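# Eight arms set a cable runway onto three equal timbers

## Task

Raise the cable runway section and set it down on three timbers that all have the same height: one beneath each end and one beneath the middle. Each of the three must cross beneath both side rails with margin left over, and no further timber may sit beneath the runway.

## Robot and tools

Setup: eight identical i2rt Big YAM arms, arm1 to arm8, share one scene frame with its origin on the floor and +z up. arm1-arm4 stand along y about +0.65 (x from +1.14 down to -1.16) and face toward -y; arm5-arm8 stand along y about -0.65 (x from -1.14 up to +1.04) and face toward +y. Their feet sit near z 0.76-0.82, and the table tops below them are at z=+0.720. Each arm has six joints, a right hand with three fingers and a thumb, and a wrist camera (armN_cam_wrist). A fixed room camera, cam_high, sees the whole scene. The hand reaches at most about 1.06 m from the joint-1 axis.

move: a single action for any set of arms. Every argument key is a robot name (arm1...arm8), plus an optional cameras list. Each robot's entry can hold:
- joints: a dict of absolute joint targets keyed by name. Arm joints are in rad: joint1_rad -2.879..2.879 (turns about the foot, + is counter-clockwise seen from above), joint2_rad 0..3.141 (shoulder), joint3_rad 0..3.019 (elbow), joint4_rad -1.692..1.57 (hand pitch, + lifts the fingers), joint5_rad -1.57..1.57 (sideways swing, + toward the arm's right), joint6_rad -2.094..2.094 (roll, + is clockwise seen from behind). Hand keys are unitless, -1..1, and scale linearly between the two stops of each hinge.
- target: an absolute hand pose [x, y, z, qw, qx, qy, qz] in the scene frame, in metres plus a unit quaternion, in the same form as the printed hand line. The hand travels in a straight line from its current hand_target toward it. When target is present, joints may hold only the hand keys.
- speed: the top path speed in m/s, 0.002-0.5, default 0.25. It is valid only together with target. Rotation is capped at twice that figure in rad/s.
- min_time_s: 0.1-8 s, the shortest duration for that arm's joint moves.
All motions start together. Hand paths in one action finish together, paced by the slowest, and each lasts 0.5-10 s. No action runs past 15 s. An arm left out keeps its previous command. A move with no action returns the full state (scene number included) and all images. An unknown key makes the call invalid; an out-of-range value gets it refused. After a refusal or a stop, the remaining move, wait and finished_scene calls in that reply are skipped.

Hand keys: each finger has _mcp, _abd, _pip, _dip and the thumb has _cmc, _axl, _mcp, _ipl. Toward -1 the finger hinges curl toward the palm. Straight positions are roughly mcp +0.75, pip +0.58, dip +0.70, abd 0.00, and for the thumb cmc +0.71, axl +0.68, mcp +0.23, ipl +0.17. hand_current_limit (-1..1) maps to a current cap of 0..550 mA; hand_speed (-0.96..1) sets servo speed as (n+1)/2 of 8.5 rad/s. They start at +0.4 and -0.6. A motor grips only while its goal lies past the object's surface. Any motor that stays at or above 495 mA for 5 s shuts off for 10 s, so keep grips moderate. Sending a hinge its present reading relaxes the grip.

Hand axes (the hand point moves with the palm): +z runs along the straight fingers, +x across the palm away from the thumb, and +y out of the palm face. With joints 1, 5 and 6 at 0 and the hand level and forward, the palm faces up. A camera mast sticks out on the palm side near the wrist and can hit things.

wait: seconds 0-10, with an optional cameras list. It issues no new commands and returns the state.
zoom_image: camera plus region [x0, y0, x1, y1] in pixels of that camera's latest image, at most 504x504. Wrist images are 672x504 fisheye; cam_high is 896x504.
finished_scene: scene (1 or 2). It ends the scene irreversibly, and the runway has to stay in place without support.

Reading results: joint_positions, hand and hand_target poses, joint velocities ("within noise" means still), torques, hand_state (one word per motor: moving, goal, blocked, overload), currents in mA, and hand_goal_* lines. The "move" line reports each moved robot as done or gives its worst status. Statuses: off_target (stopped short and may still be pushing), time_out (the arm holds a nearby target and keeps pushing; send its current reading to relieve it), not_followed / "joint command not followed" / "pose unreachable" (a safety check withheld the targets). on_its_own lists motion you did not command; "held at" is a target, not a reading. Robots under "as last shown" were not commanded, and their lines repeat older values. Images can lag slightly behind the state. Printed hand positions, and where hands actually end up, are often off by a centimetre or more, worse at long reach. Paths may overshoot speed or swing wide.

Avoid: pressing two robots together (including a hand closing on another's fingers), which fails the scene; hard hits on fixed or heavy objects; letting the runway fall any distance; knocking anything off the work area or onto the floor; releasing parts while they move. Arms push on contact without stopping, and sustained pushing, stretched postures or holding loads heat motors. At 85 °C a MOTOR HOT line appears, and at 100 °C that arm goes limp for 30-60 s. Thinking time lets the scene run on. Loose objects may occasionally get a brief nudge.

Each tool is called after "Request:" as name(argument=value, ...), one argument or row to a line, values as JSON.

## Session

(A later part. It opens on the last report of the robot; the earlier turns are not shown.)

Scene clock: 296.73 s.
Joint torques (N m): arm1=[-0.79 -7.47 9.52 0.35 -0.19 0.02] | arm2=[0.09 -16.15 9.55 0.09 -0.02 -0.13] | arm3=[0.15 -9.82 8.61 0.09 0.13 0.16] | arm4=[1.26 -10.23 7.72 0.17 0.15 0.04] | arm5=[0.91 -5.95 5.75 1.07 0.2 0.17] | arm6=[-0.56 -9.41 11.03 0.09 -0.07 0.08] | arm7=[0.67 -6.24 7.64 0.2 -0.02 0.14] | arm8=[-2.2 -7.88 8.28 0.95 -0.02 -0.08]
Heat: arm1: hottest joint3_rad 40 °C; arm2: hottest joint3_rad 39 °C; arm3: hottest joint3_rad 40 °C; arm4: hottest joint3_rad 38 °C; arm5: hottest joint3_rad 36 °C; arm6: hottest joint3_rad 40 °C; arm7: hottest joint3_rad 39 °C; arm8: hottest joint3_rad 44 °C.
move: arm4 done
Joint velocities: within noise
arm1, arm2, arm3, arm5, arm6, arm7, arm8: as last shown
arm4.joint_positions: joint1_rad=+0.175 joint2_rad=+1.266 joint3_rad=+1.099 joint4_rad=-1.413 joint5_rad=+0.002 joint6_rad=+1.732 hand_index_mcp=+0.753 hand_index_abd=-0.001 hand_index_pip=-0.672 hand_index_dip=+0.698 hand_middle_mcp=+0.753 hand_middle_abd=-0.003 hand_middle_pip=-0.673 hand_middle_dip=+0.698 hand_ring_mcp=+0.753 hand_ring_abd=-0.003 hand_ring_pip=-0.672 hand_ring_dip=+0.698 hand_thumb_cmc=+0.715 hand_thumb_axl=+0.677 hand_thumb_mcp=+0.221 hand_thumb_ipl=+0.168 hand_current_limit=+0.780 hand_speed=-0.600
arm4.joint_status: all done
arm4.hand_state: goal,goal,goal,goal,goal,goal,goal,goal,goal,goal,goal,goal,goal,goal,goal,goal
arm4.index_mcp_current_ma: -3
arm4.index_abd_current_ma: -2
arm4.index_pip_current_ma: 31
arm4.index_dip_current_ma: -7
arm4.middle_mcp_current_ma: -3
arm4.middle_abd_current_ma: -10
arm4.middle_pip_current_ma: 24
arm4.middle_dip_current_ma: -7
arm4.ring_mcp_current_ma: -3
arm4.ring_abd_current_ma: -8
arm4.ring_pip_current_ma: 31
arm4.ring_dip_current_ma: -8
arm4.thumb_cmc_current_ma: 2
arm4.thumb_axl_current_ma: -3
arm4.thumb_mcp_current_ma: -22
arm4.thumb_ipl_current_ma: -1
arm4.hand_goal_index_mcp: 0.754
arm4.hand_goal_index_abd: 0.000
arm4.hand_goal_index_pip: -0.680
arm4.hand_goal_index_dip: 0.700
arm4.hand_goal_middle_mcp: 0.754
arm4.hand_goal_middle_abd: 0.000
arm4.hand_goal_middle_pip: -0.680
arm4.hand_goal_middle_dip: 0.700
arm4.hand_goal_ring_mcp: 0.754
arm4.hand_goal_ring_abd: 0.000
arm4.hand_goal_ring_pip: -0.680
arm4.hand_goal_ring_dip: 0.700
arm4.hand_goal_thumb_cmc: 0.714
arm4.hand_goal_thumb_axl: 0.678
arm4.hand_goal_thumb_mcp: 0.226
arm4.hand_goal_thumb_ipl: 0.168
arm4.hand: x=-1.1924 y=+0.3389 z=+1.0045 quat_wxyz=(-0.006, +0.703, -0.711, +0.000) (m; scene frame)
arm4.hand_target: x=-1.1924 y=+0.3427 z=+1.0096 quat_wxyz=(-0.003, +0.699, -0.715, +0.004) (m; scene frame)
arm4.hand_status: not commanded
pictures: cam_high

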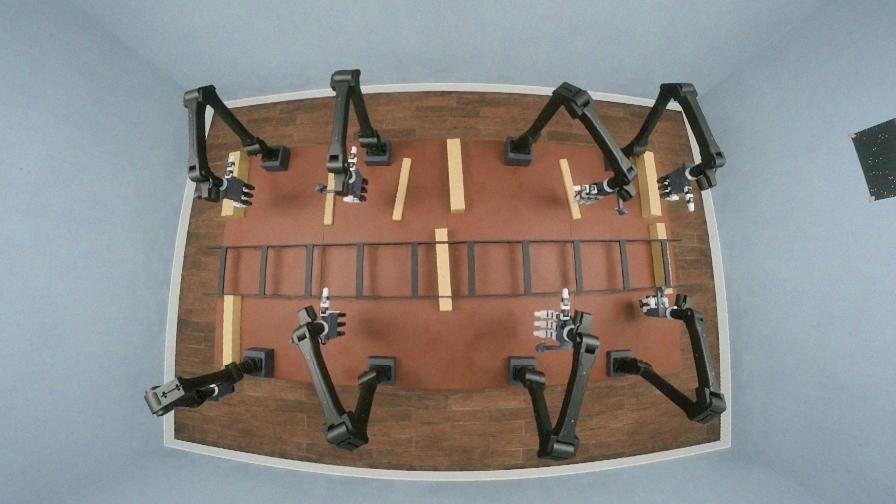

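Request:
move(
  arm4={"target": [-1.03, -0.064, 0.94, 0, 0.7071, -0.7071, 0], "speed": 0.2},
  arm3={"target": [-0.426, -0.064, 0.94, 0, 0.7071, -0.7071, 0], "speed": 0.2},
  arm6={"target": [-0.728, -0.064, 0.94, 0, 0.7071, -0.7071, 0], "speed": 0.2},
  cameras=["cam_high", "arm3_cam_wrist", "arm4_cam_wrist", "arm6_cam_wrist"],
)

Request:
zoom_image(
  camera="cam_high",
  region=[200, 190, 440, 340],
)

Scene clock: 300.97 s.
Joint torques (N m): arm1=[-0.67 -7.36 9.47 0.35 -0.18 0.02] | arm2=[0.09 -16.09 9.55 0.08 -0.02 -0.14] | arm3=[2.49 -26.34 13.52 -0.35 0.04 0.16] | arm4=[2.02 -26.4 11.92 0.29 0.38 -0.12] | arm5=[0.97 -5.95 5.74 1.13 0.22 0.17] | arm6=[-2.02 -16.91 11.43 0.17 -0.18 -0.17] | arm7=[0.73 -6.24 7.64 0.18 -0.02 0.14] | arm8=[-2.14 -7.88 8.28 0.9 -0.01 -0.07]
Heat: arm1: hottest joint3_rad 40 °C; arm2: hottest joint3_rad 39 °C; arm3: hottest joint3_rad 40 °C; arm4: hottest joint3_rad 38 °C; arm5: hottest joint3_rad 36 °C; arm6: hottest joint3_rad 40 °C; arm7: hottest joint3_rad 39 °C; arm8: hottest joint3_rad 43 °C.
move: arm3 off_target; arm4 off_target; arm6 off_target
Joint velocities: within noise
arm1, arm2, arm5, arm7, arm8: as last shown
arm3.joint_positions: joint1_rad=+0.136 joint2_rad=+2.407 joint3_rad=+2.512 joint4_rad=-1.683 joint5_rad=-0.012 joint6_rad=+1.667 hand_index_mcp=+0.753 hand_index_abd=+0.000 hand_index_pip=-0.673 hand_index_dip=+0.697 hand_middle_mcp=+0.753 hand_middle_abd=+0.002 hand_middle_pip=-0.673 hand_middle_dip=+0.697 hand_ring_mcp=+0.753 hand_ring_abd=-0.003 hand_ring_pip=-0.673 hand_ring_dip=+0.698 hand_thumb_cmc=+0.714 hand_thumb_axl=+0.677 hand_thumb_mcp=+0.223 hand_thumb_ipl=+0.168 hand_current_limit=+0.780 hand_speed=-0.600
arm3.joint_status: not commanded
arm3.hand_state: goal,goal,goal,goal,goal,goal,goal,goal,goal,goal,goal,goal,goal,goal,goal,goal
arm3.index_mcp_current_ma: 0
arm3.index_abd_current_ma: 0
arm3.index_pip_current_ma: 7
arm3.index_dip_current_ma: -2
arm3.middle_mcp_current_ma: 0
arm3.middle_abd_current_ma: 1
arm3.middle_pip_current_ma: 7
arm3.middle_dip_current_ma: -2
arm3.ring_mcp_current_ma: 0
arm3.ring_abd_current_ma: -2
arm3.ring_pip_current_ma: 7
arm3.ring_dip_current_ma: -1
arm3.thumb_cmc_current_ma: 0
arm3.thumb_axl_current_ma: 0
arm3.thumb_mcp_current_ma: -3
arm3.thumb_ipl_current_ma: 0
arm3.hand_goal_index_mcp: 0.754
arm3.hand_goal_index_abd: 0.000
arm3.hand_goal_index_pip: -0.680
arm3.hand_goal_index_dip: 0.700
arm3.hand_goal_middle_mcp: 0.754
arm3.hand_goal_middle_abd: 0.000
arm3.hand_goal_middle_pip: -0.680
arm3.hand_goal_middle_dip: 0.700
arm3.hand_goal_ring_mcp: 0.754
arm3.hand_goal_ring_abd: 0.000
arm3.hand_goal_ring_pip: -0.680
arm3.hand_goal_ring_dip: 0.700
arm3.hand_goal_thumb_cmc: 0.714
arm3.hand_goal_thumb_axl: 0.678
arm3.hand_goal_thumb_mcp: 0.226
arm3.hand_goal_thumb_ipl: 0.168
arm3.hand: x=-0.4356 y=-0.0544 z=+0.9164 quat_wxyz=(+0.001, +0.710, -0.704, -0.004) (m; scene frame)
arm3.hand_target: x=-0.4263 y=-0.0623 z=+0.9396 quat_wxyz=(+0.017, +0.710, -0.703, +0.017) (m; scene frame)
arm3.hand_status: off_target (0.027 m and 0.7 deg from the pose sent, 0.402 m and 1.0 deg at the start; a joint's target at an end of its range on 25 of 91 steps)
arm4.joint_positions: joint1_rad=+0.302 joint2_rad=+2.523 joint3_rad=+2.711 joint4_rad=-1.683 joint5_rad=+0.019 joint6_rad=+1.830 hand_index_mcp=+0.754 hand_index_abd=-0.001 hand_index_pip=-0.672 hand_index_dip=+0.698 hand_middle_mcp=+0.753 hand_middle_abd=-0.003 hand_middle_pip=-0.674 hand_middle_dip=+0.698 hand_ring_mcp=+0.753 hand_ring_abd=-0.003 hand_ring_pip=-0.672 hand_ring_dip=+0.698 hand_thumb_cmc=+0.715 hand_thumb_axl=+0.677 hand_thumb_mcp=+0.221 hand_thumb_ipl=+0.168 hand_current_limit=+0.780 hand_speed=-0.600
arm4.joint_status: not commanded
arm4.hand_state: goal,goal,goal,goal,goal,goal,goal,goal,goal,goal,goal,goal,goal,goal,goal,goal
arm4.index_mcp_current_ma: -1
arm4.index_abd_current_ma: -2
arm4.index_pip_current_ma: 27
arm4.index_dip_current_ma: -7
arm4.middle_mcp_current_ma: -2
arm4.middle_abd_current_ma: -8
arm4.middle_pip_current_ma: 22
arm4.middle_dip_current_ma: -7
arm4.ring_mcp_current_ma: -2
arm4.ring_abd_current_ma: -8
arm4.ring_pip_current_ma: 30
arm4.ring_dip_current_ma: -8
arm4.thumb_cmc_current_ma: 2
arm4.thumb_axl_current_ma: -3
arm4.thumb_mcp_current_ma: -22
arm4.thumb_ipl_current_ma: -1
arm4.hand_goal_index_mcp: 0.754
arm4.hand_goal_index_abd: 0.000
arm4.hand_goal_index_pip: -0.680
arm4.hand_goal_index_dip: 0.700
arm4.hand_goal_middle_mcp: 0.754
arm4.hand_goal_middle_abd: 0.000
arm4.hand_goal_middle_pip: -0.680
arm4.hand_goal_middle_dip: 0.700
arm4.hand_goal_ring_mcp: 0.754
arm4.hand_goal_ring_abd: 0.000
arm4.hand_goal_ring_pip: -0.680
arm4.hand_goal_ring_dip: 0.700
arm4.hand_goal_thumb_cmc: 0.714
arm4.hand_goal_thumb_axl: 0.678
arm4.hand_goal_thumb_mcp: 0.226
arm4.hand_goal_thumb_ipl: 0.168
arm4.hand: x=-1.0374 y=-0.0554 z=+0.9223 quat_wxyz=(+0.023, +0.713, -0.700, +0.032) (m; scene frame)
arm4.hand_target: x=-1.0304 y=-0.0622 z=+0.9395 quat_wxyz=(+0.036, +0.716, -0.695, +0.051) (m; scene frame)
arm4.hand_status: off_target (0.021 m and 4.7 deg from the pose sent, 0.439 m and 0.9 deg at the start; a joint's target at an end of its range on 29 of 91 steps)
arm6.joint_positions: joint1_rad=+0.451 joint2_rad=+1.975 joint3_rad=+1.873 joint4_rad=-1.479 joint5_rad=+0.001 joint6_rad=-1.117 hand_index_mcp=+0.753 hand_index_abd=+0.003 hand_index_pip=-0.675 hand_index_dip=+0.698 hand_middle_mcp=+0.753 hand_middle_abd=+0.000 hand_middle_pip=-0.676 hand_middle_dip=+0.698 hand_ring_mcp=+0.753 hand_ring_abd=+0.002 hand_ring_pip=-0.675 hand_ring_dip=+0.698 hand_thumb_cmc=+0.714 hand_thumb_axl=+0.677 hand_thumb_mcp=+0.223 hand_thumb_ipl=+0.168 hand_current_limit=+0.780 hand_speed=-0.600
arm6.joint_status: not commanded
arm6.hand_state: goal,goal,goal,goal,goal,goal,goal,goal,goal,goal,goal,goal,goal,goal,goal,goal
arm6.index_mcp_current_ma: -1
arm6.index_abd_current_ma: 4
arm6.index_pip_current_ma: 8
arm6.index_dip_current_ma: -4
arm6.middle_mcp_current_ma: -1
arm6.middle_abd_current_ma: 0
arm6.middle_pip_current_ma: 7
arm6.middle_dip_current_ma: -3
arm6.ring_mcp_current_ma: -1
arm6.ring_abd_current_ma: 3
arm6.ring_pip_current_ma: 10
arm6.ring_dip_current_ma: -4
arm6.thumb_cmc_current_ma: 0
arm6.thumb_axl_current_ma: -1
arm6.thumb_mcp_current_ma: -7
arm6.thumb_ipl_current_ma: 0
arm6.hand_goal_index_mcp: 0.754
arm6.hand_goal_index_abd: 0.000
arm6.hand_goal_index_pip: -0.680
arm6.hand_goal_index_dip: 0.700
arm6.hand_goal_middle_mcp: 0.754
arm6.hand_goal_middle_abd: 0.000
arm6.hand_goal_middle_pip: -0.680
arm6.hand_goal_middle_dip: 0.700
arm6.hand_goal_ring_mcp: 0.754
arm6.hand_goal_ring_abd: 0.000
arm6.hand_goal_ring_pip: -0.680
arm6.hand_goal_ring_dip: 0.700
arm6.hand_goal_thumb_cmc: 0.714
arm6.hand_goal_thumb_axl: 0.678
arm6.hand_goal_thumb_mcp: 0.226
arm6.hand_goal_thumb_ipl: 0.168
arm6.hand: x=-0.7294 y=-0.0804 z=+0.9373 quat_wxyz=(+0.000, -0.707, +0.707, -0.006) (m; scene frame)
arm6.hand_target: x=-0.7274 y=-0.0645 z=+0.9399 quat_wxyz=(+0.000, -0.707, +0.707, +0.001) (m; scene frame)
arm6.hand_status: off_target (0.017 m and 0.7 deg from the pose sent, 0.297 m and 3.1 deg at the start)
pictures: arm3_cam_wrist, arm4_cam_wrist, arm6_cam_wrist, cam_high

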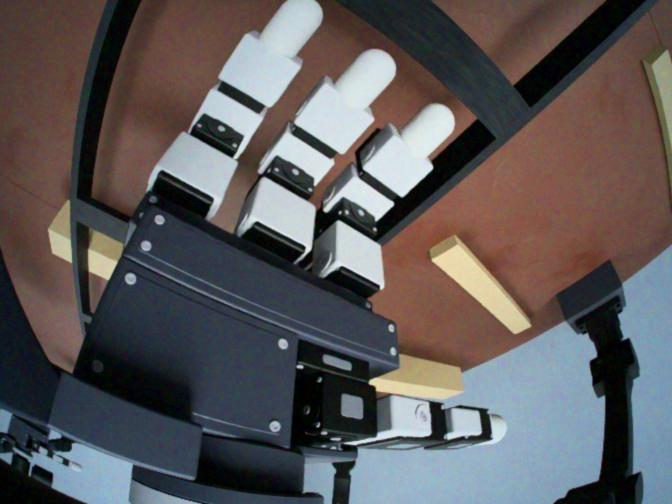

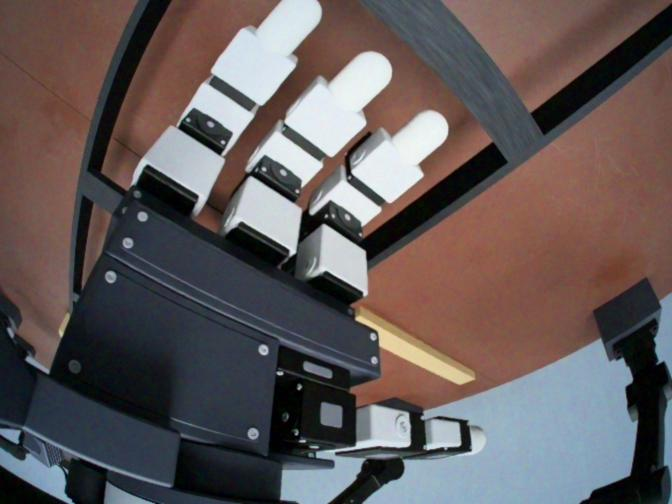

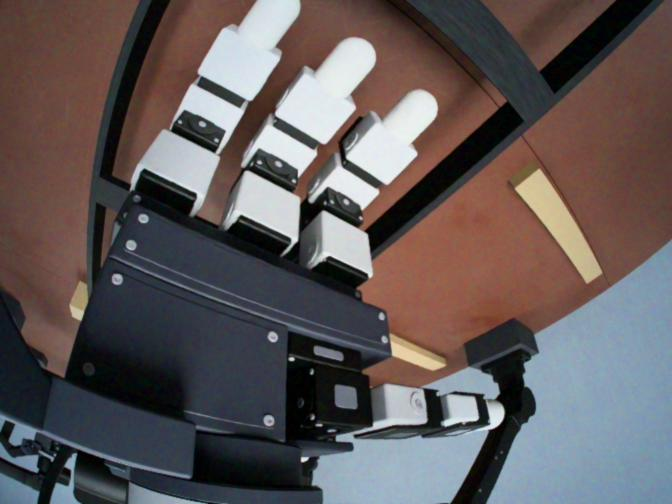

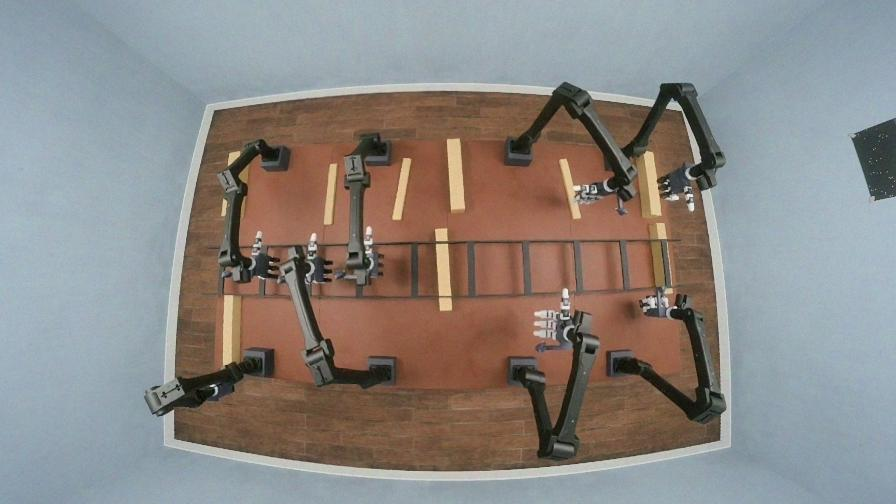

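Scaled by 2.100 from the camera's 896x504 image, which has a finer 1280x720 frame.

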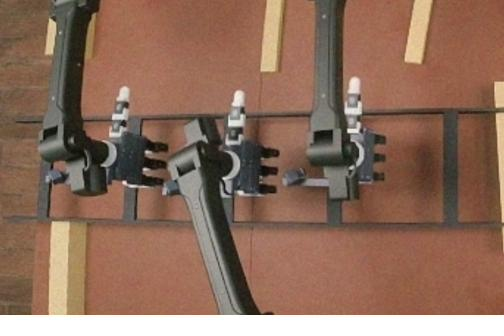

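Request:
move(
  arm4={"target": [-1.028, -0.066, 0.813, 0, 0.7071, -0.7071, 0], "speed": 0.1},
  arm3={"target": [-0.424, -0.066, 0.815, 0, 0.7071, -0.7071, 0], "speed": 0.1},
  arm6={"target": [-0.728, -0.060, 0.813, 0, 0.7071, -0.7071, 0], "speed": 0.1},
  cameras=["arm3_cam_wrist", "arm4_cam_wrist", "arm6_cam_wrist"],
)

Scene clock: 304.53 s.
Joint torques (N m): arm1=[-0.67 -7.41 9.48 0.38 -0.19 0.03] | arm2=[0.09 -16.09 9.55 0.08 -0.01 -0.13] | arm3=[1.79 -25.99 9.02 0.46 -0.1 0.17] | arm4=[1.79 -26.64 11.89 0.08 0.11 0.05] | arm5=[1.03 -6.12 5.72 1.07 0.2 0.18] | arm6=[-2.14 -17.49 6.95 0.95 -0.2 -0.16] | arm7=[0.79 -6.24 7.62 0.2 -0.02 0.14] | arm8=[-2.26 -8 8.27 0.94 -0.01 -0.07]
Heat: arm1: hottest joint3_rad 40 °C; arm2: hottest joint3_rad 39 °C; arm3: hottest joint3_rad 40 °C; arm4: hottest joint3_rad 38 °C; arm5: hottest joint3_rad 36 °C; arm6: hottest joint3_rad 40 °C; arm7: hottest joint3_rad 39 °C; arm8: hottest joint3_rad 43 °C.
move: arm3 off_target; arm4 off_target; arm6 off_target
Joint velocities: within noise
arm1, arm2, arm5, arm7, arm8: as last shown
arm3.joint_positions: joint1_rad=+0.137 joint2_rad=+2.472 joint3_rad=+2.363 joint4_rad=-1.476 joint5_rad=-0.014 joint6_rad=+1.679 hand_index_mcp=+0.753 hand_index_abd=+0.000 hand_index_pip=-0.673 hand_index_dip=+0.697 hand_middle_mcp=+0.753 hand_middle_abd=+0.002 hand_middle_pip=-0.673 hand_middle_dip=+0.697 hand_ring_mcp=+0.753 hand_ring_abd=-0.003 hand_ring_pip=-0.673 hand_ring_dip=+0.698 hand_thumb_cmc=+0.714 hand_thumb_axl=+0.677 hand_thumb_mcp=+0.223 hand_thumb_ipl=+0.168 hand_current_limit=+0.780 hand_speed=-0.600
arm3.joint_status: not commanded
arm3.hand_state: goal,goal,goal,goal,goal,goal,goal,goal,goal,goal,goal,goal,goal,goal,goal,goal
arm3.index_mcp_current_ma: 0
arm3.index_abd_current_ma: 0
arm3.index_pip_current_ma: 7
arm3.index_dip_current_ma: -2
arm3.middle_mcp_current_ma: 0
arm3.middle_abd_current_ma: 1
arm3.middle_pip_current_ma: 7
arm3.middle_dip_current_ma: -2
arm3.ring_mcp_current_ma: 0
arm3.ring_abd_current_ma: -2
arm3.ring_pip_current_ma: 7
arm3.ring_dip_current_ma: -1
arm3.thumb_cmc_current_ma: 0
arm3.thumb_axl_current_ma: 0
arm3.thumb_mcp_current_ma: -3
arm3.thumb_ipl_current_ma: 0
arm3.hand_goal_index_mcp: 0.754
arm3.hand_goal_index_abd: 0.000
arm3.hand_goal_index_pip: -0.680
arm3.hand_goal_index_dip: 0.700
arm3.hand_goal_middle_mcp: 0.754
arm3.hand_goal_middle_abd: 0.000
arm3.hand_goal_middle_pip: -0.680
arm3.hand_goal_middle_dip: 0.700
arm3.hand_goal_ring_mcp: 0.754
arm3.hand_goal_ring_abd: 0.000
arm3.hand_goal_ring_pip: -0.680
arm3.hand_goal_ring_dip: 0.700
arm3.hand_goal_thumb_cmc: 0.714
arm3.hand_goal_thumb_axl: 0.678
arm3.hand_goal_thumb_mcp: 0.226
arm3.hand_goal_thumb_ipl: 0.168
arm3.hand: x=-0.4349 y=-0.0641 z=+0.8133 quat_wxyz=(-0.003, +0.706, -0.708, -0.006) (m; scene frame)
arm3.hand_target: x=-0.4240 y=-0.0659 z=+0.8150 quat_wxyz=(+0.000, +0.707, -0.707, +0.000) (m; scene frame)
arm3.hand_status: off_target (0.011 m and 0.8 deg from the pose sent, 0.103 m and 0.7 deg at the start)
arm4.joint_positions: joint1_rad=+0.302 joint2_rad=+2.713 joint3_rad=+2.762 joint4_rad=-1.652 joint5_rad=+0.013 joint6_rad=+1.839 hand_index_mcp=+0.754 hand_index_abd=-0.001 hand_index_pip=-0.672 hand_index_dip=+0.698 hand_middle_mcp=+0.753 hand_middle_abd=-0.003 hand_middle_pip=-0.674 hand_middle_dip=+0.698 hand_ring_mcp=+0.753 hand_ring_abd=-0.003 hand_ring_pip=-0.679 hand_ring_dip=+0.698 hand_thumb_cmc=+0.715 hand_thumb_axl=+0.677 hand_thumb_mcp=+0.221 hand_thumb_ipl=+0.168 hand_current_limit=+0.780 hand_speed=-0.600
arm4.joint_status: not commanded
arm4.hand_state: goal,goal,goal,goal,goal,goal,goal,goal,goal,goal,goal,goal,goal,goal,goal,goal
arm4.index_mcp_current_ma: -1
arm4.index_abd_current_ma: -2
arm4.index_pip_current_ma: 27
arm4.index_dip_current_ma: -7
arm4.middle_mcp_current_ma: -2
arm4.middle_abd_current_ma: -8
arm4.middle_pip_current_ma: 22
arm4.middle_dip_current_ma: -7
arm4.ring_mcp_current_ma: -3
arm4.ring_abd_current_ma: -8
arm4.ring_pip_current_ma: 5
arm4.ring_dip_current_ma: -8
arm4.thumb_cmc_current_ma: 2
arm4.thumb_axl_current_ma: -3
arm4.thumb_mcp_current_ma: -22
arm4.thumb_ipl_current_ma: -1
arm4.hand_goal_index_mcp: 0.754
arm4.hand_goal_index_abd: 0.000
arm4.hand_goal_index_pip: -0.680
arm4.hand_goal_index_dip: 0.700
arm4.hand_goal_middle_mcp: 0.754
arm4.hand_goal_middle_abd: 0.000
arm4.hand_goal_middle_pip: -0.680
arm4.hand_goal_middle_dip: 0.700
arm4.hand_goal_ring_mcp: 0.754
arm4.hand_goal_ring_abd: 0.000
arm4.hand_goal_ring_pip: -0.680
arm4.hand_goal_ring_dip: 0.700
arm4.hand_goal_thumb_cmc: 0.714
arm4.hand_goal_thumb_axl: 0.678
arm4.hand_goal_thumb_mcp: 0.226
arm4.hand_goal_thumb_ipl: 0.168
arm4.hand: x=-1.0337 y=-0.0584 z=+0.8043 quat_wxyz=(-0.006, +0.711, -0.703, -0.013) (m; scene frame)
arm4.hand_target: x=-1.0281 y=-0.0651 z=+0.8130 quat_wxyz=(+0.001, +0.708, -0.706, +0.002) (m; scene frame)
arm4.hand_status: off_target (0.013 m and 1.8 deg from the pose sent, 0.110 m and 4.7 deg at the start)
arm6.joint_positions: joint1_rad=+0.450 joint2_rad=+2.065 joint3_rad=+1.738 joint4_rad=-1.216 joint5_rad=+0.001 joint6_rad=-1.119 hand_index_mcp=+0.753 hand_index_abd=+0.003 hand_index_pip=-0.675 hand_index_dip=+0.698 hand_middle_mcp=+0.753 hand_middle_abd=+0.000 hand_middle_pip=-0.676 hand_middle_dip=+0.698 hand_ring_mcp=+0.753 hand_ring_abd=+0.002 hand_ring_pip=-0.675 hand_ring_dip=+0.698 hand_thumb_cmc=+0.714 hand_thumb_axl=+0.677 hand_thumb_mcp=+0.223 hand_thumb_ipl=+0.168 hand_current_limit=+0.780 hand_speed=-0.600
arm6.joint_status: not commanded
arm6.hand_state: goal,goal,goal,goal,goal,goal,goal,goal,goal,goal,goal,goal,goal,goal,goal,goal
arm6.index_mcp_current_ma: -1
arm6.index_abd_current_ma: 4
arm6.index_pip_current_ma: 8
arm6.index_dip_current_ma: -4
arm6.middle_mcp_current_ma: -1
arm6.middle_abd_current_ma: 0
arm6.middle_pip_current_ma: 7
arm6.middle_dip_current_ma: -3
arm6.ring_mcp_current_ma: -1
arm6.ring_abd_current_ma: 3
arm6.ring_pip_current_ma: 10
arm6.ring_dip_current_ma: -4
arm6.thumb_cmc_current_ma: 0
arm6.thumb_axl_current_ma: -1
arm6.thumb_mcp_current_ma: -7
arm6.thumb_ipl_current_ma: 0
arm6.hand_goal_index_mcp: 0.754
arm6.hand_goal_index_abd: 0.000
arm6.hand_goal_index_pip: -0.680
arm6.hand_goal_index_dip: 0.700
arm6.hand_goal_middle_mcp: 0.754
arm6.hand_goal_middle_abd: 0.000
arm6.hand_goal_middle_pip: -0.680
arm6.hand_goal_middle_dip: 0.700
arm6.hand_goal_ring_mcp: 0.754
arm6.hand_goal_ring_abd: 0.000
arm6.hand_goal_ring_pip: -0.680
arm6.hand_goal_ring_dip: 0.700
arm6.hand_goal_thumb_cmc: 0.714
arm6.hand_goal_thumb_axl: 0.678
arm6.hand_goal_thumb_mcp: 0.226
arm6.hand_goal_thumb_ipl: 0.168
arm6.hand: x=-0.7375 y=-0.0630 z=+0.8358 quat_wxyz=(+0.006, -0.708, +0.706, +0.012) (m; scene frame)
arm6.hand_target: x=-0.7277 y=-0.0607 z=+0.8133 quat_wxyz=(+0.000, -0.707, +0.707, +0.000) (m; scene frame)
arm6.hand_status: off_target (0.025 m and 1.6 deg from the pose sent, 0.126 m and 0.7 deg at the start)
pictures: arm3_cam_wrist, arm4_cam_wrist, arm6_cam_wrist

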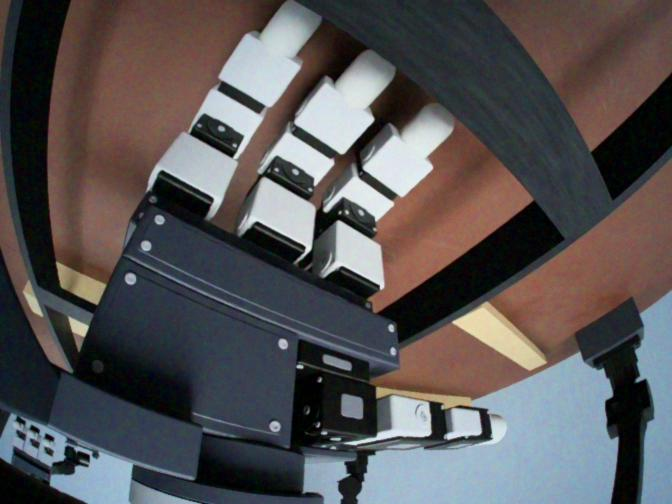

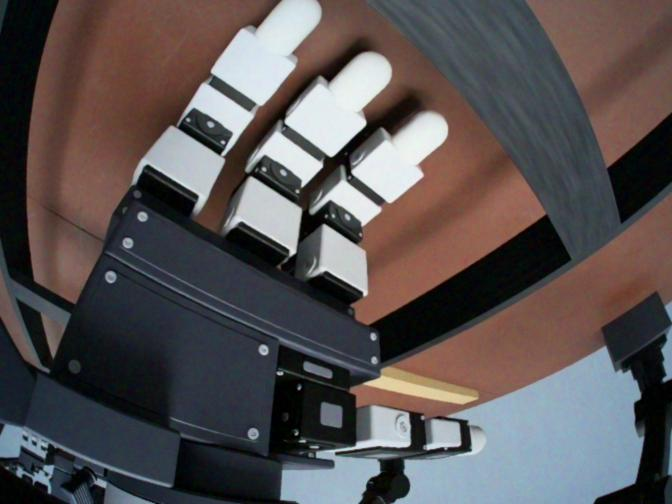

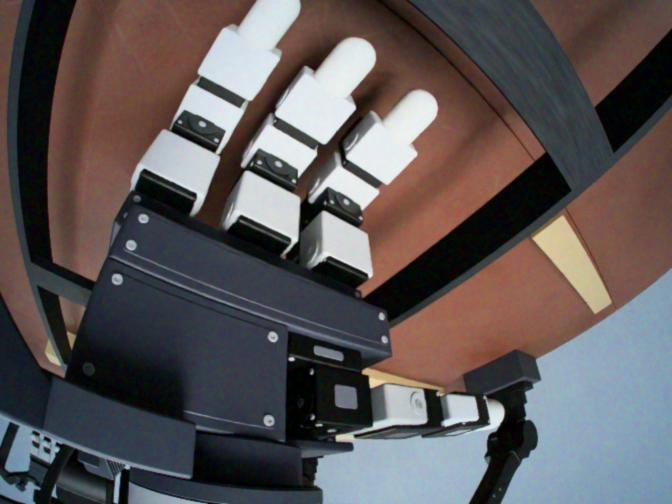

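Request:
move(
  arm6={"target": [-0.725, -0.062, 0.795, 0, 0.7071, -0.7071, 0], "speed": 0.1},
  arm3={"target": [-0.470, -0.066, 0.815, 0, 0.7071, -0.7071, 0], "speed": 0.1},
  arm4={"target": [-1.075, -0.066, 0.820, 0, 0.7071, -0.7071, 0], "speed": 0.1},
  cameras=[],
)

Request:
move(
  arm6={"target": [-0.825, -0.062, 0.80, 0, 0.7071, -0.7071, 0], "speed": 0.1},
  arm3={"target": [-0.523, -0.066, 0.815, 0, 0.7071, -0.7071, 0], "speed": 0.1},
  arm4={"target": [-1.127, -0.066, 0.820, 0, 0.7071, -0.7071, 0], "speed": 0.1},
  cameras=["arm3_cam_wrist", "arm4_cam_wrist", "arm6_cam_wrist"],
)

Scene clock: 307.63 s.
Joint torques (N m): arm1=[-0.62 -7.41 9.5 0.34 -0.19 0.03] | arm2=[0.03 -16.15 9.55 0.09 -0.01 -0.14] | arm3=[0.26 -27.63 8.73 0.36 -0.05 -0.09] | arm4=[1.79 -30.74 7.62 0.64 0.15 -0.19] | arm5=[0.91 -5.89 5.74 1.1 0.21 0.18] | arm6=[-2.08 -16.97 6.68 0.98 -0.2 -0.16] | arm7=[0.73 -6.24 7.64 0.18 -0.02 0.14] | arm8=[-2.2 -7.94 8.31 0.94 -0.01 -0.07]
Heat: arm1: hottest joint3_rad 40 °C; arm2: hottest joint3_rad 39 °C; arm3: hottest joint3_rad 40 °C; arm4: hottest joint3_rad 38 °C; arm5: hottest joint3_rad 36 °C; arm6: hottest joint3_rad 40 °C; arm7: hottest joint3_rad 39 °C; arm8: hottest joint3_rad 43 °C.
move: arm3 off_target; arm4 off_target; arm6 off_target
Joint velocities: within noise
arm1, arm2, arm5, arm7, arm8: as last shown
arm3.joint_positions: joint1_rad=+0.091 joint2_rad=+2.472 joint3_rad=+2.328 joint4_rad=-1.459 joint5_rad=-0.015 joint6_rad=+1.640 hand_index_mcp=+0.753 hand_index_abd=+0.000 hand_index_pip=-0.673 hand_index_dip=+0.697 hand_middle_mcp=+0.753 hand_middle_abd=+0.002 hand_middle_pip=-0.673 hand_middle_dip=+0.697 hand_ring_mcp=+0.753 hand_ring_abd=-0.003 hand_ring_pip=-0.673 hand_ring_dip=+0.698 hand_thumb_cmc=+0.714 hand_thumb_axl=+0.677 hand_thumb_mcp=+0.223 hand_thumb_ipl=+0.168 hand_current_limit=+0.780 hand_speed=-0.600
arm3.joint_status: not commanded
arm3.hand_state: goal,goal,goal,goal,goal,goal,goal,goal,goal,goal,goal,goal,goal,goal,goal,goal
arm3.index_mcp_current_ma: 0
arm3.index_abd_current_ma: 0
arm3.index_pip_current_ma: 7
arm3.index_dip_current_ma: -2
arm3.middle_mcp_current_ma: 0
arm3.middle_abd_current_ma: 1
arm3.middle_pip_current_ma: 7
arm3.middle_dip_current_ma: -2
arm3.ring_mcp_current_ma: 0
arm3.ring_abd_current_ma: -2
arm3.ring_pip_current_ma: 7
arm3.ring_dip_current_ma: -1
arm3.thumb_cmc_current_ma: 0
arm3.thumb_axl_current_ma: 0
arm3.thumb_mcp_current_ma: -3
arm3.thumb_ipl_current_ma: 0
arm3.hand_goal_index_mcp: 0.754
arm3.hand_goal_index_abd: 0.000
arm3.hand_goal_index_pip: -0.680
arm3.hand_goal_index_dip: 0.700
arm3.hand_goal_middle_mcp: 0.754
arm3.hand_goal_middle_abd: 0.000
arm3.hand_goal_middle_pip: -0.680
arm3.hand_goal_middle_dip: 0.700
arm3.hand_goal_ring_mcp: 0.754
arm3.hand_goal_ring_abd: 0.000
arm3.hand_goal_ring_pip: -0.680
arm3.hand_goal_ring_dip: 0.700
arm3.hand_goal_thumb_cmc: 0.714
arm3.hand_goal_thumb_axl: 0.678
arm3.hand_goal_thumb_mcp: 0.226
arm3.hand_goal_thumb_ipl: 0.168
arm3.hand: x=-0.4691 y=-0.0605 z=+0.8012 quat_wxyz=(-0.009, +0.703, -0.711, -0.012) (m; scene frame)
arm3.hand_target: x=-0.4700 y=-0.0659 z=+0.8151 quat_wxyz=(+0.000, +0.707, -0.707, +0.000) (m; scene frame)
arm3.hand_status: off_target (0.015 m and 1.8 deg from the pose sent, 0.035 m and 0.8 deg at the start)
arm4.joint_positions: joint1_rad=+0.242 joint2_rad=+2.661 joint3_rad=+2.632 joint4_rad=-1.592 joint5_rad=+0.012 joint6_rad=+1.807 hand_index_mcp=+0.754 hand_index_abd=-0.001 hand_index_pip=-0.672 hand_index_dip=+0.698 hand_middle_mcp=+0.754 hand_middle_abd=-0.003 hand_middle_pip=-0.674 hand_middle_dip=+0.698 hand_ring_mcp=+0.753 hand_ring_abd=-0.004 hand_ring_pip=-0.680 hand_ring_dip=+0.698 hand_thumb_cmc=+0.714 hand_thumb_axl=+0.677 hand_thumb_mcp=+0.221 hand_thumb_ipl=+0.168 hand_current_limit=+0.780 hand_speed=-0.600
arm4.joint_status: not commanded
arm4.hand_state: goal,goal,goal,goal,goal,goal,goal,goal,goal,goal,goal,goal,goal,goal,goal,goal
arm4.index_mcp_current_ma: -1
arm4.index_abd_current_ma: -2
arm4.index_pip_current_ma: 27
arm4.index_dip_current_ma: -7
arm4.middle_mcp_current_ma: -1
arm4.middle_abd_current_ma: -8
arm4.middle_pip_current_ma: 22
arm4.middle_dip_current_ma: -7
arm4.ring_mcp_current_ma: -2
arm4.ring_abd_current_ma: -11
arm4.ring_pip_current_ma: -1
arm4.ring_dip_current_ma: -8
arm4.thumb_cmc_current_ma: 1
arm4.thumb_axl_current_ma: -3
arm4.thumb_mcp_current_ma: -22
arm4.thumb_ipl_current_ma: -1
arm4.hand_goal_index_mcp: 0.754
arm4.hand_goal_index_abd: 0.000
arm4.hand_goal_index_pip: -0.680
arm4.hand_goal_index_dip: 0.700
arm4.hand_goal_middle_mcp: 0.754
arm4.hand_goal_middle_abd: 0.000
arm4.hand_goal_middle_pip: -0.680
arm4.hand_goal_middle_dip: 0.700
arm4.hand_goal_ring_mcp: 0.754
arm4.hand_goal_ring_abd: 0.000
arm4.hand_goal_ring_pip: -0.680
arm4.hand_goal_ring_dip: 0.700
arm4.hand_goal_thumb_cmc: 0.714
arm4.hand_goal_thumb_axl: 0.678
arm4.hand_goal_thumb_mcp: 0.226
arm4.hand_goal_thumb_ipl: 0.168
arm4.hand: x=-1.0792 y=-0.0582 z=+0.7948 quat_wxyz=(-0.011, +0.701, -0.713, -0.020) (m; scene frame)
arm4.hand_target: x=-1.0751 y=-0.0656 z=+0.8199 quat_wxyz=(+0.000, +0.707, -0.707, +0.000) (m; scene frame)
arm4.hand_status: off_target (0.027 m and 2.8 deg from the pose sent, 0.045 m and 1.8 deg at the start)
arm6.joint_positions: joint1_rad=+0.447 joint2_rad=+2.069 joint3_rad=+1.708 joint4_rad=-1.173 joint5_rad=+0.000 joint6_rad=-1.122 hand_index_mcp=+0.753 hand_index_abd=+0.003 hand_index_pip=-0.675 hand_index_dip=+0.698 hand_middle_mcp=+0.753 hand_middle_abd=+0.000 hand_middle_pip=-0.676 hand_middle_dip=+0.698 hand_ring_mcp=+0.753 hand_ring_abd=+0.002 hand_ring_pip=-0.675 hand_ring_dip=+0.698 hand_thumb_cmc=+0.714 hand_thumb_axl=+0.677 hand_thumb_mcp=+0.223 hand_thumb_ipl=+0.168 hand_current_limit=+0.780 hand_speed=-0.600
arm6.joint_status: not commanded
arm6.hand_state: goal,goal,goal,goal,goal,goal,goal,goal,goal,goal,goal,goal,goal,goal,goal,goal
arm6.index_mcp_current_ma: -1
arm6.index_abd_current_ma: 4
arm6.index_pip_current_ma: 8
arm6.index_dip_current_ma: -4
arm6.middle_mcp_current_ma: -1
arm6.middle_abd_current_ma: 0
arm6.middle_pip_current_ma: 7
arm6.middle_dip_current_ma: -3
arm6.ring_mcp_current_ma: -1
arm6.ring_abd_current_ma: 3
arm6.ring_pip_current_ma: 10
arm6.ring_dip_current_ma: -4
arm6.thumb_cmc_current_ma: 0
arm6.thumb_axl_current_ma: -1
arm6.thumb_mcp_current_ma: -7
arm6.thumb_ipl_current_ma: 0
arm6.hand_goal_index_mcp: 0.754
arm6.hand_goal_index_abd: 0.000
arm6.hand_goal_index_pip: -0.680
arm6.hand_goal_index_dip: 0.700
arm6.hand_goal_middle_mcp: 0.754
arm6.hand_goal_middle_abd: 0.000
arm6.hand_goal_middle_pip: -0.680
arm6.hand_goal_middle_dip: 0.700
arm6.hand_goal_ring_mcp: 0.754
arm6.hand_goal_ring_abd: 0.000
arm6.hand_goal_ring_pip: -0.680
arm6.hand_goal_ring_dip: 0.700
arm6.hand_goal_thumb_cmc: 0.714
arm6.hand_goal_thumb_axl: 0.678
arm6.hand_goal_thumb_mcp: 0.226
arm6.hand_goal_thumb_ipl: 0.168
arm6.hand: x=-0.7351 y=-0.0630 z=+0.8234 quat_wxyz=(+0.007, -0.708, +0.706, +0.017) (m; scene frame)
arm6.hand_target: x=-0.7247 y=-0.0630 z=+0.7956 quat_wxyz=(+0.000, -0.707, +0.707, +0.000) (m; scene frame)
arm6.hand_status: off_target (0.030 m and 2.1 deg from the pose sent, 0.043 m and 1.6 deg at the start)
pictures: none
No camera images: "cameras" was empty.

Scene clock: 309.27 s.
Joint torques (N m): arm1=[-0.67 -7.41 9.51 0.34 -0.19 0.02] | arm2=[0.03 -16.15 9.54 0.06 -0.01 -0.13] | arm3=[0.09 -27.93 8.8 0.46 0.01 -0.09] | arm4=[1.2 -30.45 7.58 0.65 0.17 -0.19] | arm5=[0.91 -6.07 5.78 1.05 0.21 0.17] | arm6=[-0.5 -18.32 10.86 0.17 -0.14 0.11] | arm7=[0.73 -6.24 7.65 0.2 -0.02 0.14] | arm8=[-2.2 -7.94 8.28 0.92 -0.02 -0.07]
Heat: arm1: hottest joint3_rad 40 °C; arm2: hottest joint3_rad 39 °C; arm3: hottest joint3_rad 40 °C; arm4: hottest joint3_rad 38 °C; arm5: hottest joint3_rad 36 °C; arm6: hottest joint3_rad 40 °C; arm7: hottest joint3_rad 39 °C; arm8: hottest joint3_rad 43 °C.
move: arm3 off_target; arm4 off_target; arm6 off_target
Joint velocities: within noise
arm1, arm2, arm5, arm7: as last shown
arm3.joint_positions: joint1_rad=+0.028 joint2_rad=+2.472 joint3_rad=+2.320 joint4_rad=-1.454 joint5_rad=-0.017 joint6_rad=+1.567 hand_index_mcp=+0.753 hand_index_abd=+0.000 hand_index_pip=-0.673 hand_index_dip=+0.697 hand_middle_mcp=+0.753 hand_middle_abd=+0.002 hand_middle_pip=-0.673 hand_middle_dip=+0.697 hand_ring_mcp=+0.753 hand_ring_abd=-0.003 hand_ring_pip=-0.673 hand_ring_dip=+0.698 hand_thumb_cmc=+0.714 hand_thumb_axl=+0.677 hand_thumb_mcp=+0.223 hand_thumb_ipl=+0.168 hand_current_limit=+0.780 hand_speed=-0.600
arm3.joint_status: not commanded
arm3.hand_state: goal,goal,goal,goal,goal,goal,goal,goal,goal,goal,goal,goal,goal,goal,goal,goal
arm3.index_mcp_current_ma: 0
arm3.index_abd_current_ma: 0
arm3.index_pip_current_ma: 7
arm3.index_dip_current_ma: -2
arm3.middle_mcp_current_ma: 0
arm3.middle_abd_current_ma: 1
arm3.middle_pip_current_ma: 7
arm3.middle_dip_current_ma: -2
arm3.ring_mcp_current_ma: 0
arm3.ring_abd_current_ma: -2
arm3.ring_pip_current_ma: 7
arm3.ring_dip_current_ma: -1
arm3.thumb_cmc_current_ma: 0
arm3.thumb_axl_current_ma: 0
arm3.thumb_mcp_current_ma: -3
arm3.thumb_ipl_current_ma: 0
arm3.hand_goal_index_mcp: 0.754
arm3.hand_goal_index_abd: 0.000
arm3.hand_goal_index_pip: -0.680
arm3.hand_goal_index_dip: 0.700
arm3.hand_goal_middle_mcp: 0.754
arm3.hand_goal_middle_abd: 0.000
arm3.hand_goal_middle_pip: -0.680
arm3.hand_goal_middle_dip: 0.700
arm3.hand_goal_ring_mcp: 0.754
arm3.hand_goal_ring_abd: 0.000
arm3.hand_goal_ring_pip: -0.680
arm3.hand_goal_ring_dip: 0.700
arm3.hand_goal_thumb_cmc: 0.714
arm3.hand_goal_thumb_axl: 0.678
arm3.hand_goal_thumb_mcp: 0.226
arm3.hand_goal_thumb_ipl: 0.168
arm3.hand: x=-0.5148 y=-0.0615 z=+0.7985 quat_wxyz=(-0.011, +0.707, -0.707, -0.011) (m; scene frame)
arm3.hand_target: x=-0.5231 y=-0.0658 z=+0.8150 quat_wxyz=(+0.000, +0.707, -0.707, +0.000) (m; scene frame)
arm3.hand_status: off_target (0.019 m and 1.8 deg from the pose sent, 0.056 m and 1.8 deg at the start)
arm4.joint_positions: joint1_rad=+0.184 joint2_rad=+2.596 joint3_rad=+2.504 joint4_rad=-1.530 joint5_rad=+0.012 joint6_rad=+1.739 hand_index_mcp=+0.754 hand_index_abd=-0.001 hand_index_pip=-0.672 hand_index_dip=+0.698 hand_middle_mcp=+0.754 hand_middle_abd=-0.003 hand_middle_pip=-0.674 hand_middle_dip=+0.698 hand_ring_mcp=+0.753 hand_ring_abd=-0.004 hand_ring_pip=-0.681 hand_ring_dip=+0.698 hand_thumb_cmc=+0.714 hand_thumb_axl=+0.677 hand_thumb_mcp=+0.221 hand_thumb_ipl=+0.168 hand_current_limit=+0.780 hand_speed=-0.600
arm4.joint_status: not commanded
arm4.hand_state: goal,goal,goal,goal,goal,goal,goal,goal,goal,goal,goal,goal,goal,goal,goal,goal
arm4.index_mcp_current_ma: -1
arm4.index_abd_current_ma: -2
arm4.index_pip_current_ma: 27
arm4.index_dip_current_ma: -7
arm4.middle_mcp_current_ma: -1
arm4.middle_abd_current_ma: -8
arm4.middle_pip_current_ma: 22
arm4.middle_dip_current_ma: -7
arm4.ring_mcp_current_ma: -4
arm4.ring_abd_current_ma: -11
arm4.ring_pip_current_ma: -2
arm4.ring_dip_current_ma: -8
arm4.thumb_cmc_current_ma: 1
arm4.thumb_axl_current_ma: -3
arm4.thumb_mcp_current_ma: -22
arm4.thumb_ipl_current_ma: -1
arm4.hand_goal_index_mcp: 0.754
arm4.hand_goal_index_abd: 0.000
arm4.hand_goal_index_pip: -0.680
arm4.hand_goal_index_dip: 0.700
arm4.hand_goal_middle_mcp: 0.754
arm4.hand_goal_middle_abd: 0.000
arm4.hand_goal_middle_pip: -0.680
arm4.hand_goal_middle_dip: 0.700
arm4.hand_goal_ring_mcp: 0.754
arm4.hand_goal_ring_abd: 0.000
arm4.hand_goal_ring_pip: -0.680
arm4.hand_goal_ring_dip: 0.700
arm4.hand_goal_thumb_cmc: 0.714
arm4.hand_goal_thumb_axl: 0.678
arm4.hand_goal_thumb_mcp: 0.226
arm4.hand_goal_thumb_ipl: 0.168
arm4.hand: x=-1.1248 y=-0.0574 z=+0.7937 quat_wxyz=(-0.013, +0.704, -0.710, -0.020) (m; scene frame)
arm4.hand_target: x=-1.1270 y=-0.0655 z=+0.8198 quat_wxyz=(+0.000, +0.707, -0.707, +0.000) (m; scene frame)
arm4.hand_status: off_target (0.028 m and 2.8 deg from the pose sent, 0.055 m and 2.8 deg at the start)
arm6.joint_positions: joint1_rad=+0.558 joint2_rad=+2.191 joint3_rad=+1.881 joint4_rad=-1.259 joint5_rad=+0.000 joint6_rad=-1.013 hand_index_mcp=+0.753 hand_index_abd=+0.003 hand_index_pip=-0.680 hand_index_dip=+0.698 hand_middle_mcp=+0.753 hand_middle_abd=+0.000 hand_middle_pip=-0.676 hand_middle_dip=+0.698 hand_ring_mcp=+0.754 hand_ring_abd=+0.002 hand_ring_pip=-0.675 hand_ring_dip=+0.698 hand_thumb_cmc=+0.714 hand_thumb_axl=+0.677 hand_thumb_mcp=+0.223 hand_thumb_ipl=+0.168 hand_current_limit=+0.780 hand_speed=-0.600
arm6.joint_status: not commanded
arm6.hand_state: goal,goal,goal,goal,goal,goal,goal,goal,goal,goal,goal,goal,goal,goal,goal,goal
arm6.index_mcp_current_ma: -1
arm6.index_abd_current_ma: 4
arm6.index_pip_current_ma: 0
arm6.index_dip_current_ma: -4
arm6.middle_mcp_current_ma: -1
arm6.middle_abd_current_ma: 0
arm6.middle_pip_current_ma: 7
arm6.middle_dip_current_ma: -3
arm6.ring_mcp_current_ma: -1
arm6.ring_abd_current_ma: 3
arm6.ring_pip_current_ma: 10
arm6.ring_dip_current_ma: -4
arm6.thumb_cmc_current_ma: 0
arm6.thumb_axl_current_ma: -1
arm6.thumb_mcp_current_ma: -7
arm6.thumb_ipl_current_ma: 0
arm6.hand_goal_index_mcp: 0.754
arm6.hand_goal_index_abd: 0.000
arm6.hand_goal_index_pip: -0.680
arm6.hand_goal_index_dip: 0.700
arm6.hand_goal_middle_mcp: 0.754
arm6.hand_goal_middle_abd: 0.000
arm6.hand_goal_middle_pip: -0.680
arm6.hand_goal_middle_dip: 0.700
arm6.hand_goal_ring_mcp: 0.754
arm6.hand_goal_ring_abd: 0.000
arm6.hand_goal_ring_pip: -0.680
arm6.hand_goal_ring_dip: 0.700
arm6.hand_goal_thumb_cmc: 0.714
arm6.hand_goal_thumb_axl: 0.678
arm6.hand_goal_thumb_mcp: 0.226
arm6.hand_goal_thumb_ipl: 0.168
arm6.hand: x=-0.8133 y=-0.0693 z=+0.8075 quat_wxyz=(+0.001, -0.709, +0.706, +0.000) (m; scene frame)
arm6.hand_target: x=-0.8246 y=-0.0627 z=+0.8001 quat_wxyz=(+0.000, -0.707, +0.707, +0.001) (m; scene frame)
arm6.hand_status: off_target (0.016 m and 0.3 deg from the pose sent, 0.093 m and 2.1 deg at the start)
arm8.joint_positions: joint1_rad=-0.374 joint2_rad=+1.341 joint3_rad=+0.882 joint4_rad=-1.121 joint5_rad=+0.002 joint6_rad=-0.380 hand_index_mcp=-0.379 hand_index_abd=+0.002 hand_index_pip=-0.619 hand_index_dip=-0.511 hand_middle_mcp=-0.379 hand_middle_abd=+0.001 hand_middle_pip=-0.617 hand_middle_dip=-0.512 hand_ring_mcp=-0.375 hand_ring_abd=+0.001 hand_ring_pip=-0.618 hand_ring_dip=-0.514 hand_thumb_cmc=+0.713 hand_thumb_axl=+0.677 hand_thumb_mcp=+0.222 hand_thumb_ipl=+0.168 hand_current_limit=+0.400 hand_speed=-0.600
arm8.joint_status: not commanded
arm8.hand_state: blocked,goal,blocked,goal,blocked,goal,blocked,goal,blocked,goal,blocked,goal,goal,goal,goal,goal
arm8.index_mcp_current_ma: 139
arm8.index_abd_current_ma: 3
arm8.index_pip_current_ma: 93
arm8.index_dip_current_ma: 53
arm8.middle_mcp_current_ma: 138
arm8.middle_abd_current_ma: 2
arm8.middle_pip_current_ma: 98
arm8.middle_dip_current_ma: 48
arm8.ring_mcp_current_ma: 155
arm8.ring_abd_current_ma: 1
arm8.ring_pip_current_ma: 95
arm8.ring_dip_current_ma: 41
arm8.thumb_cmc_current_ma: -1
arm8.thumb_axl_current_ma: -1
arm8.thumb_mcp_current_ma: -10
arm8.thumb_ipl_current_ma: 0
arm8.hand_goal_index_mcp: -0.420
arm8.hand_goal_index_abd: 0.000
arm8.hand_goal_index_pip: -0.650
arm8.hand_goal_index_dip: -0.530
arm8.hand_goal_middle_mcp: -0.420
arm8.hand_goal_middle_abd: 0.000
arm8.hand_goal_middle_pip: -0.650
arm8.hand_goal_middle_dip: -0.530
arm8.hand_goal_ring_mcp: -0.420
arm8.hand_goal_ring_abd: 0.000
arm8.hand_goal_ring_pip: -0.650
arm8.hand_goal_ring_dip: -0.530
arm8.hand_goal_thumb_cmc: 0.714
arm8.hand_goal_thumb_axl: 0.678
arm8.hand_goal_thumb_mcp: 0.226
arm8.hand_goal_thumb_ipl: 0.168
arm8.hand: x=+1.1917 y=-0.2492 z=+0.8568 quat_wxyz=(-0.003, +0.001, +1.000, -0.007) (m; scene frame)
arm8.hand_target: x=+1.1950 y=-0.2500 z=+0.8600 quat_wxyz=(+0.000, +0.000, +1.000, +0.000) (m; scene frame)
arm8.hand_status: not commanded
pictures: arm3_cam_wrist, arm4_cam_wrist, arm6_cam_wrist

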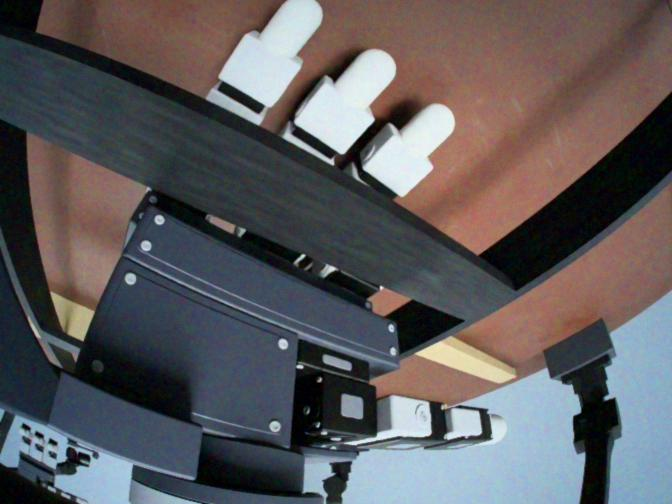

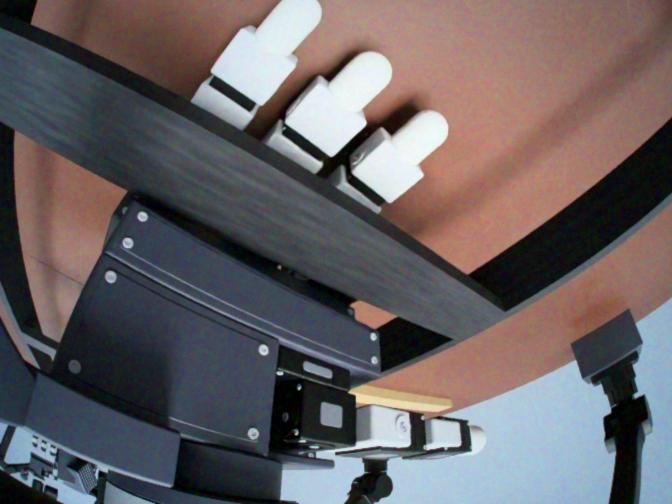

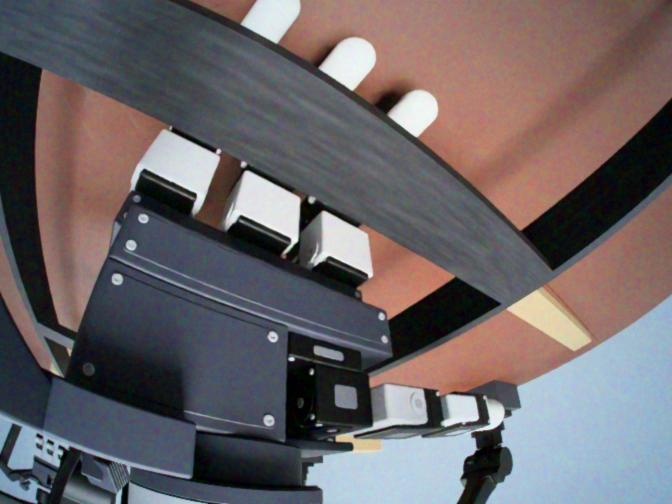

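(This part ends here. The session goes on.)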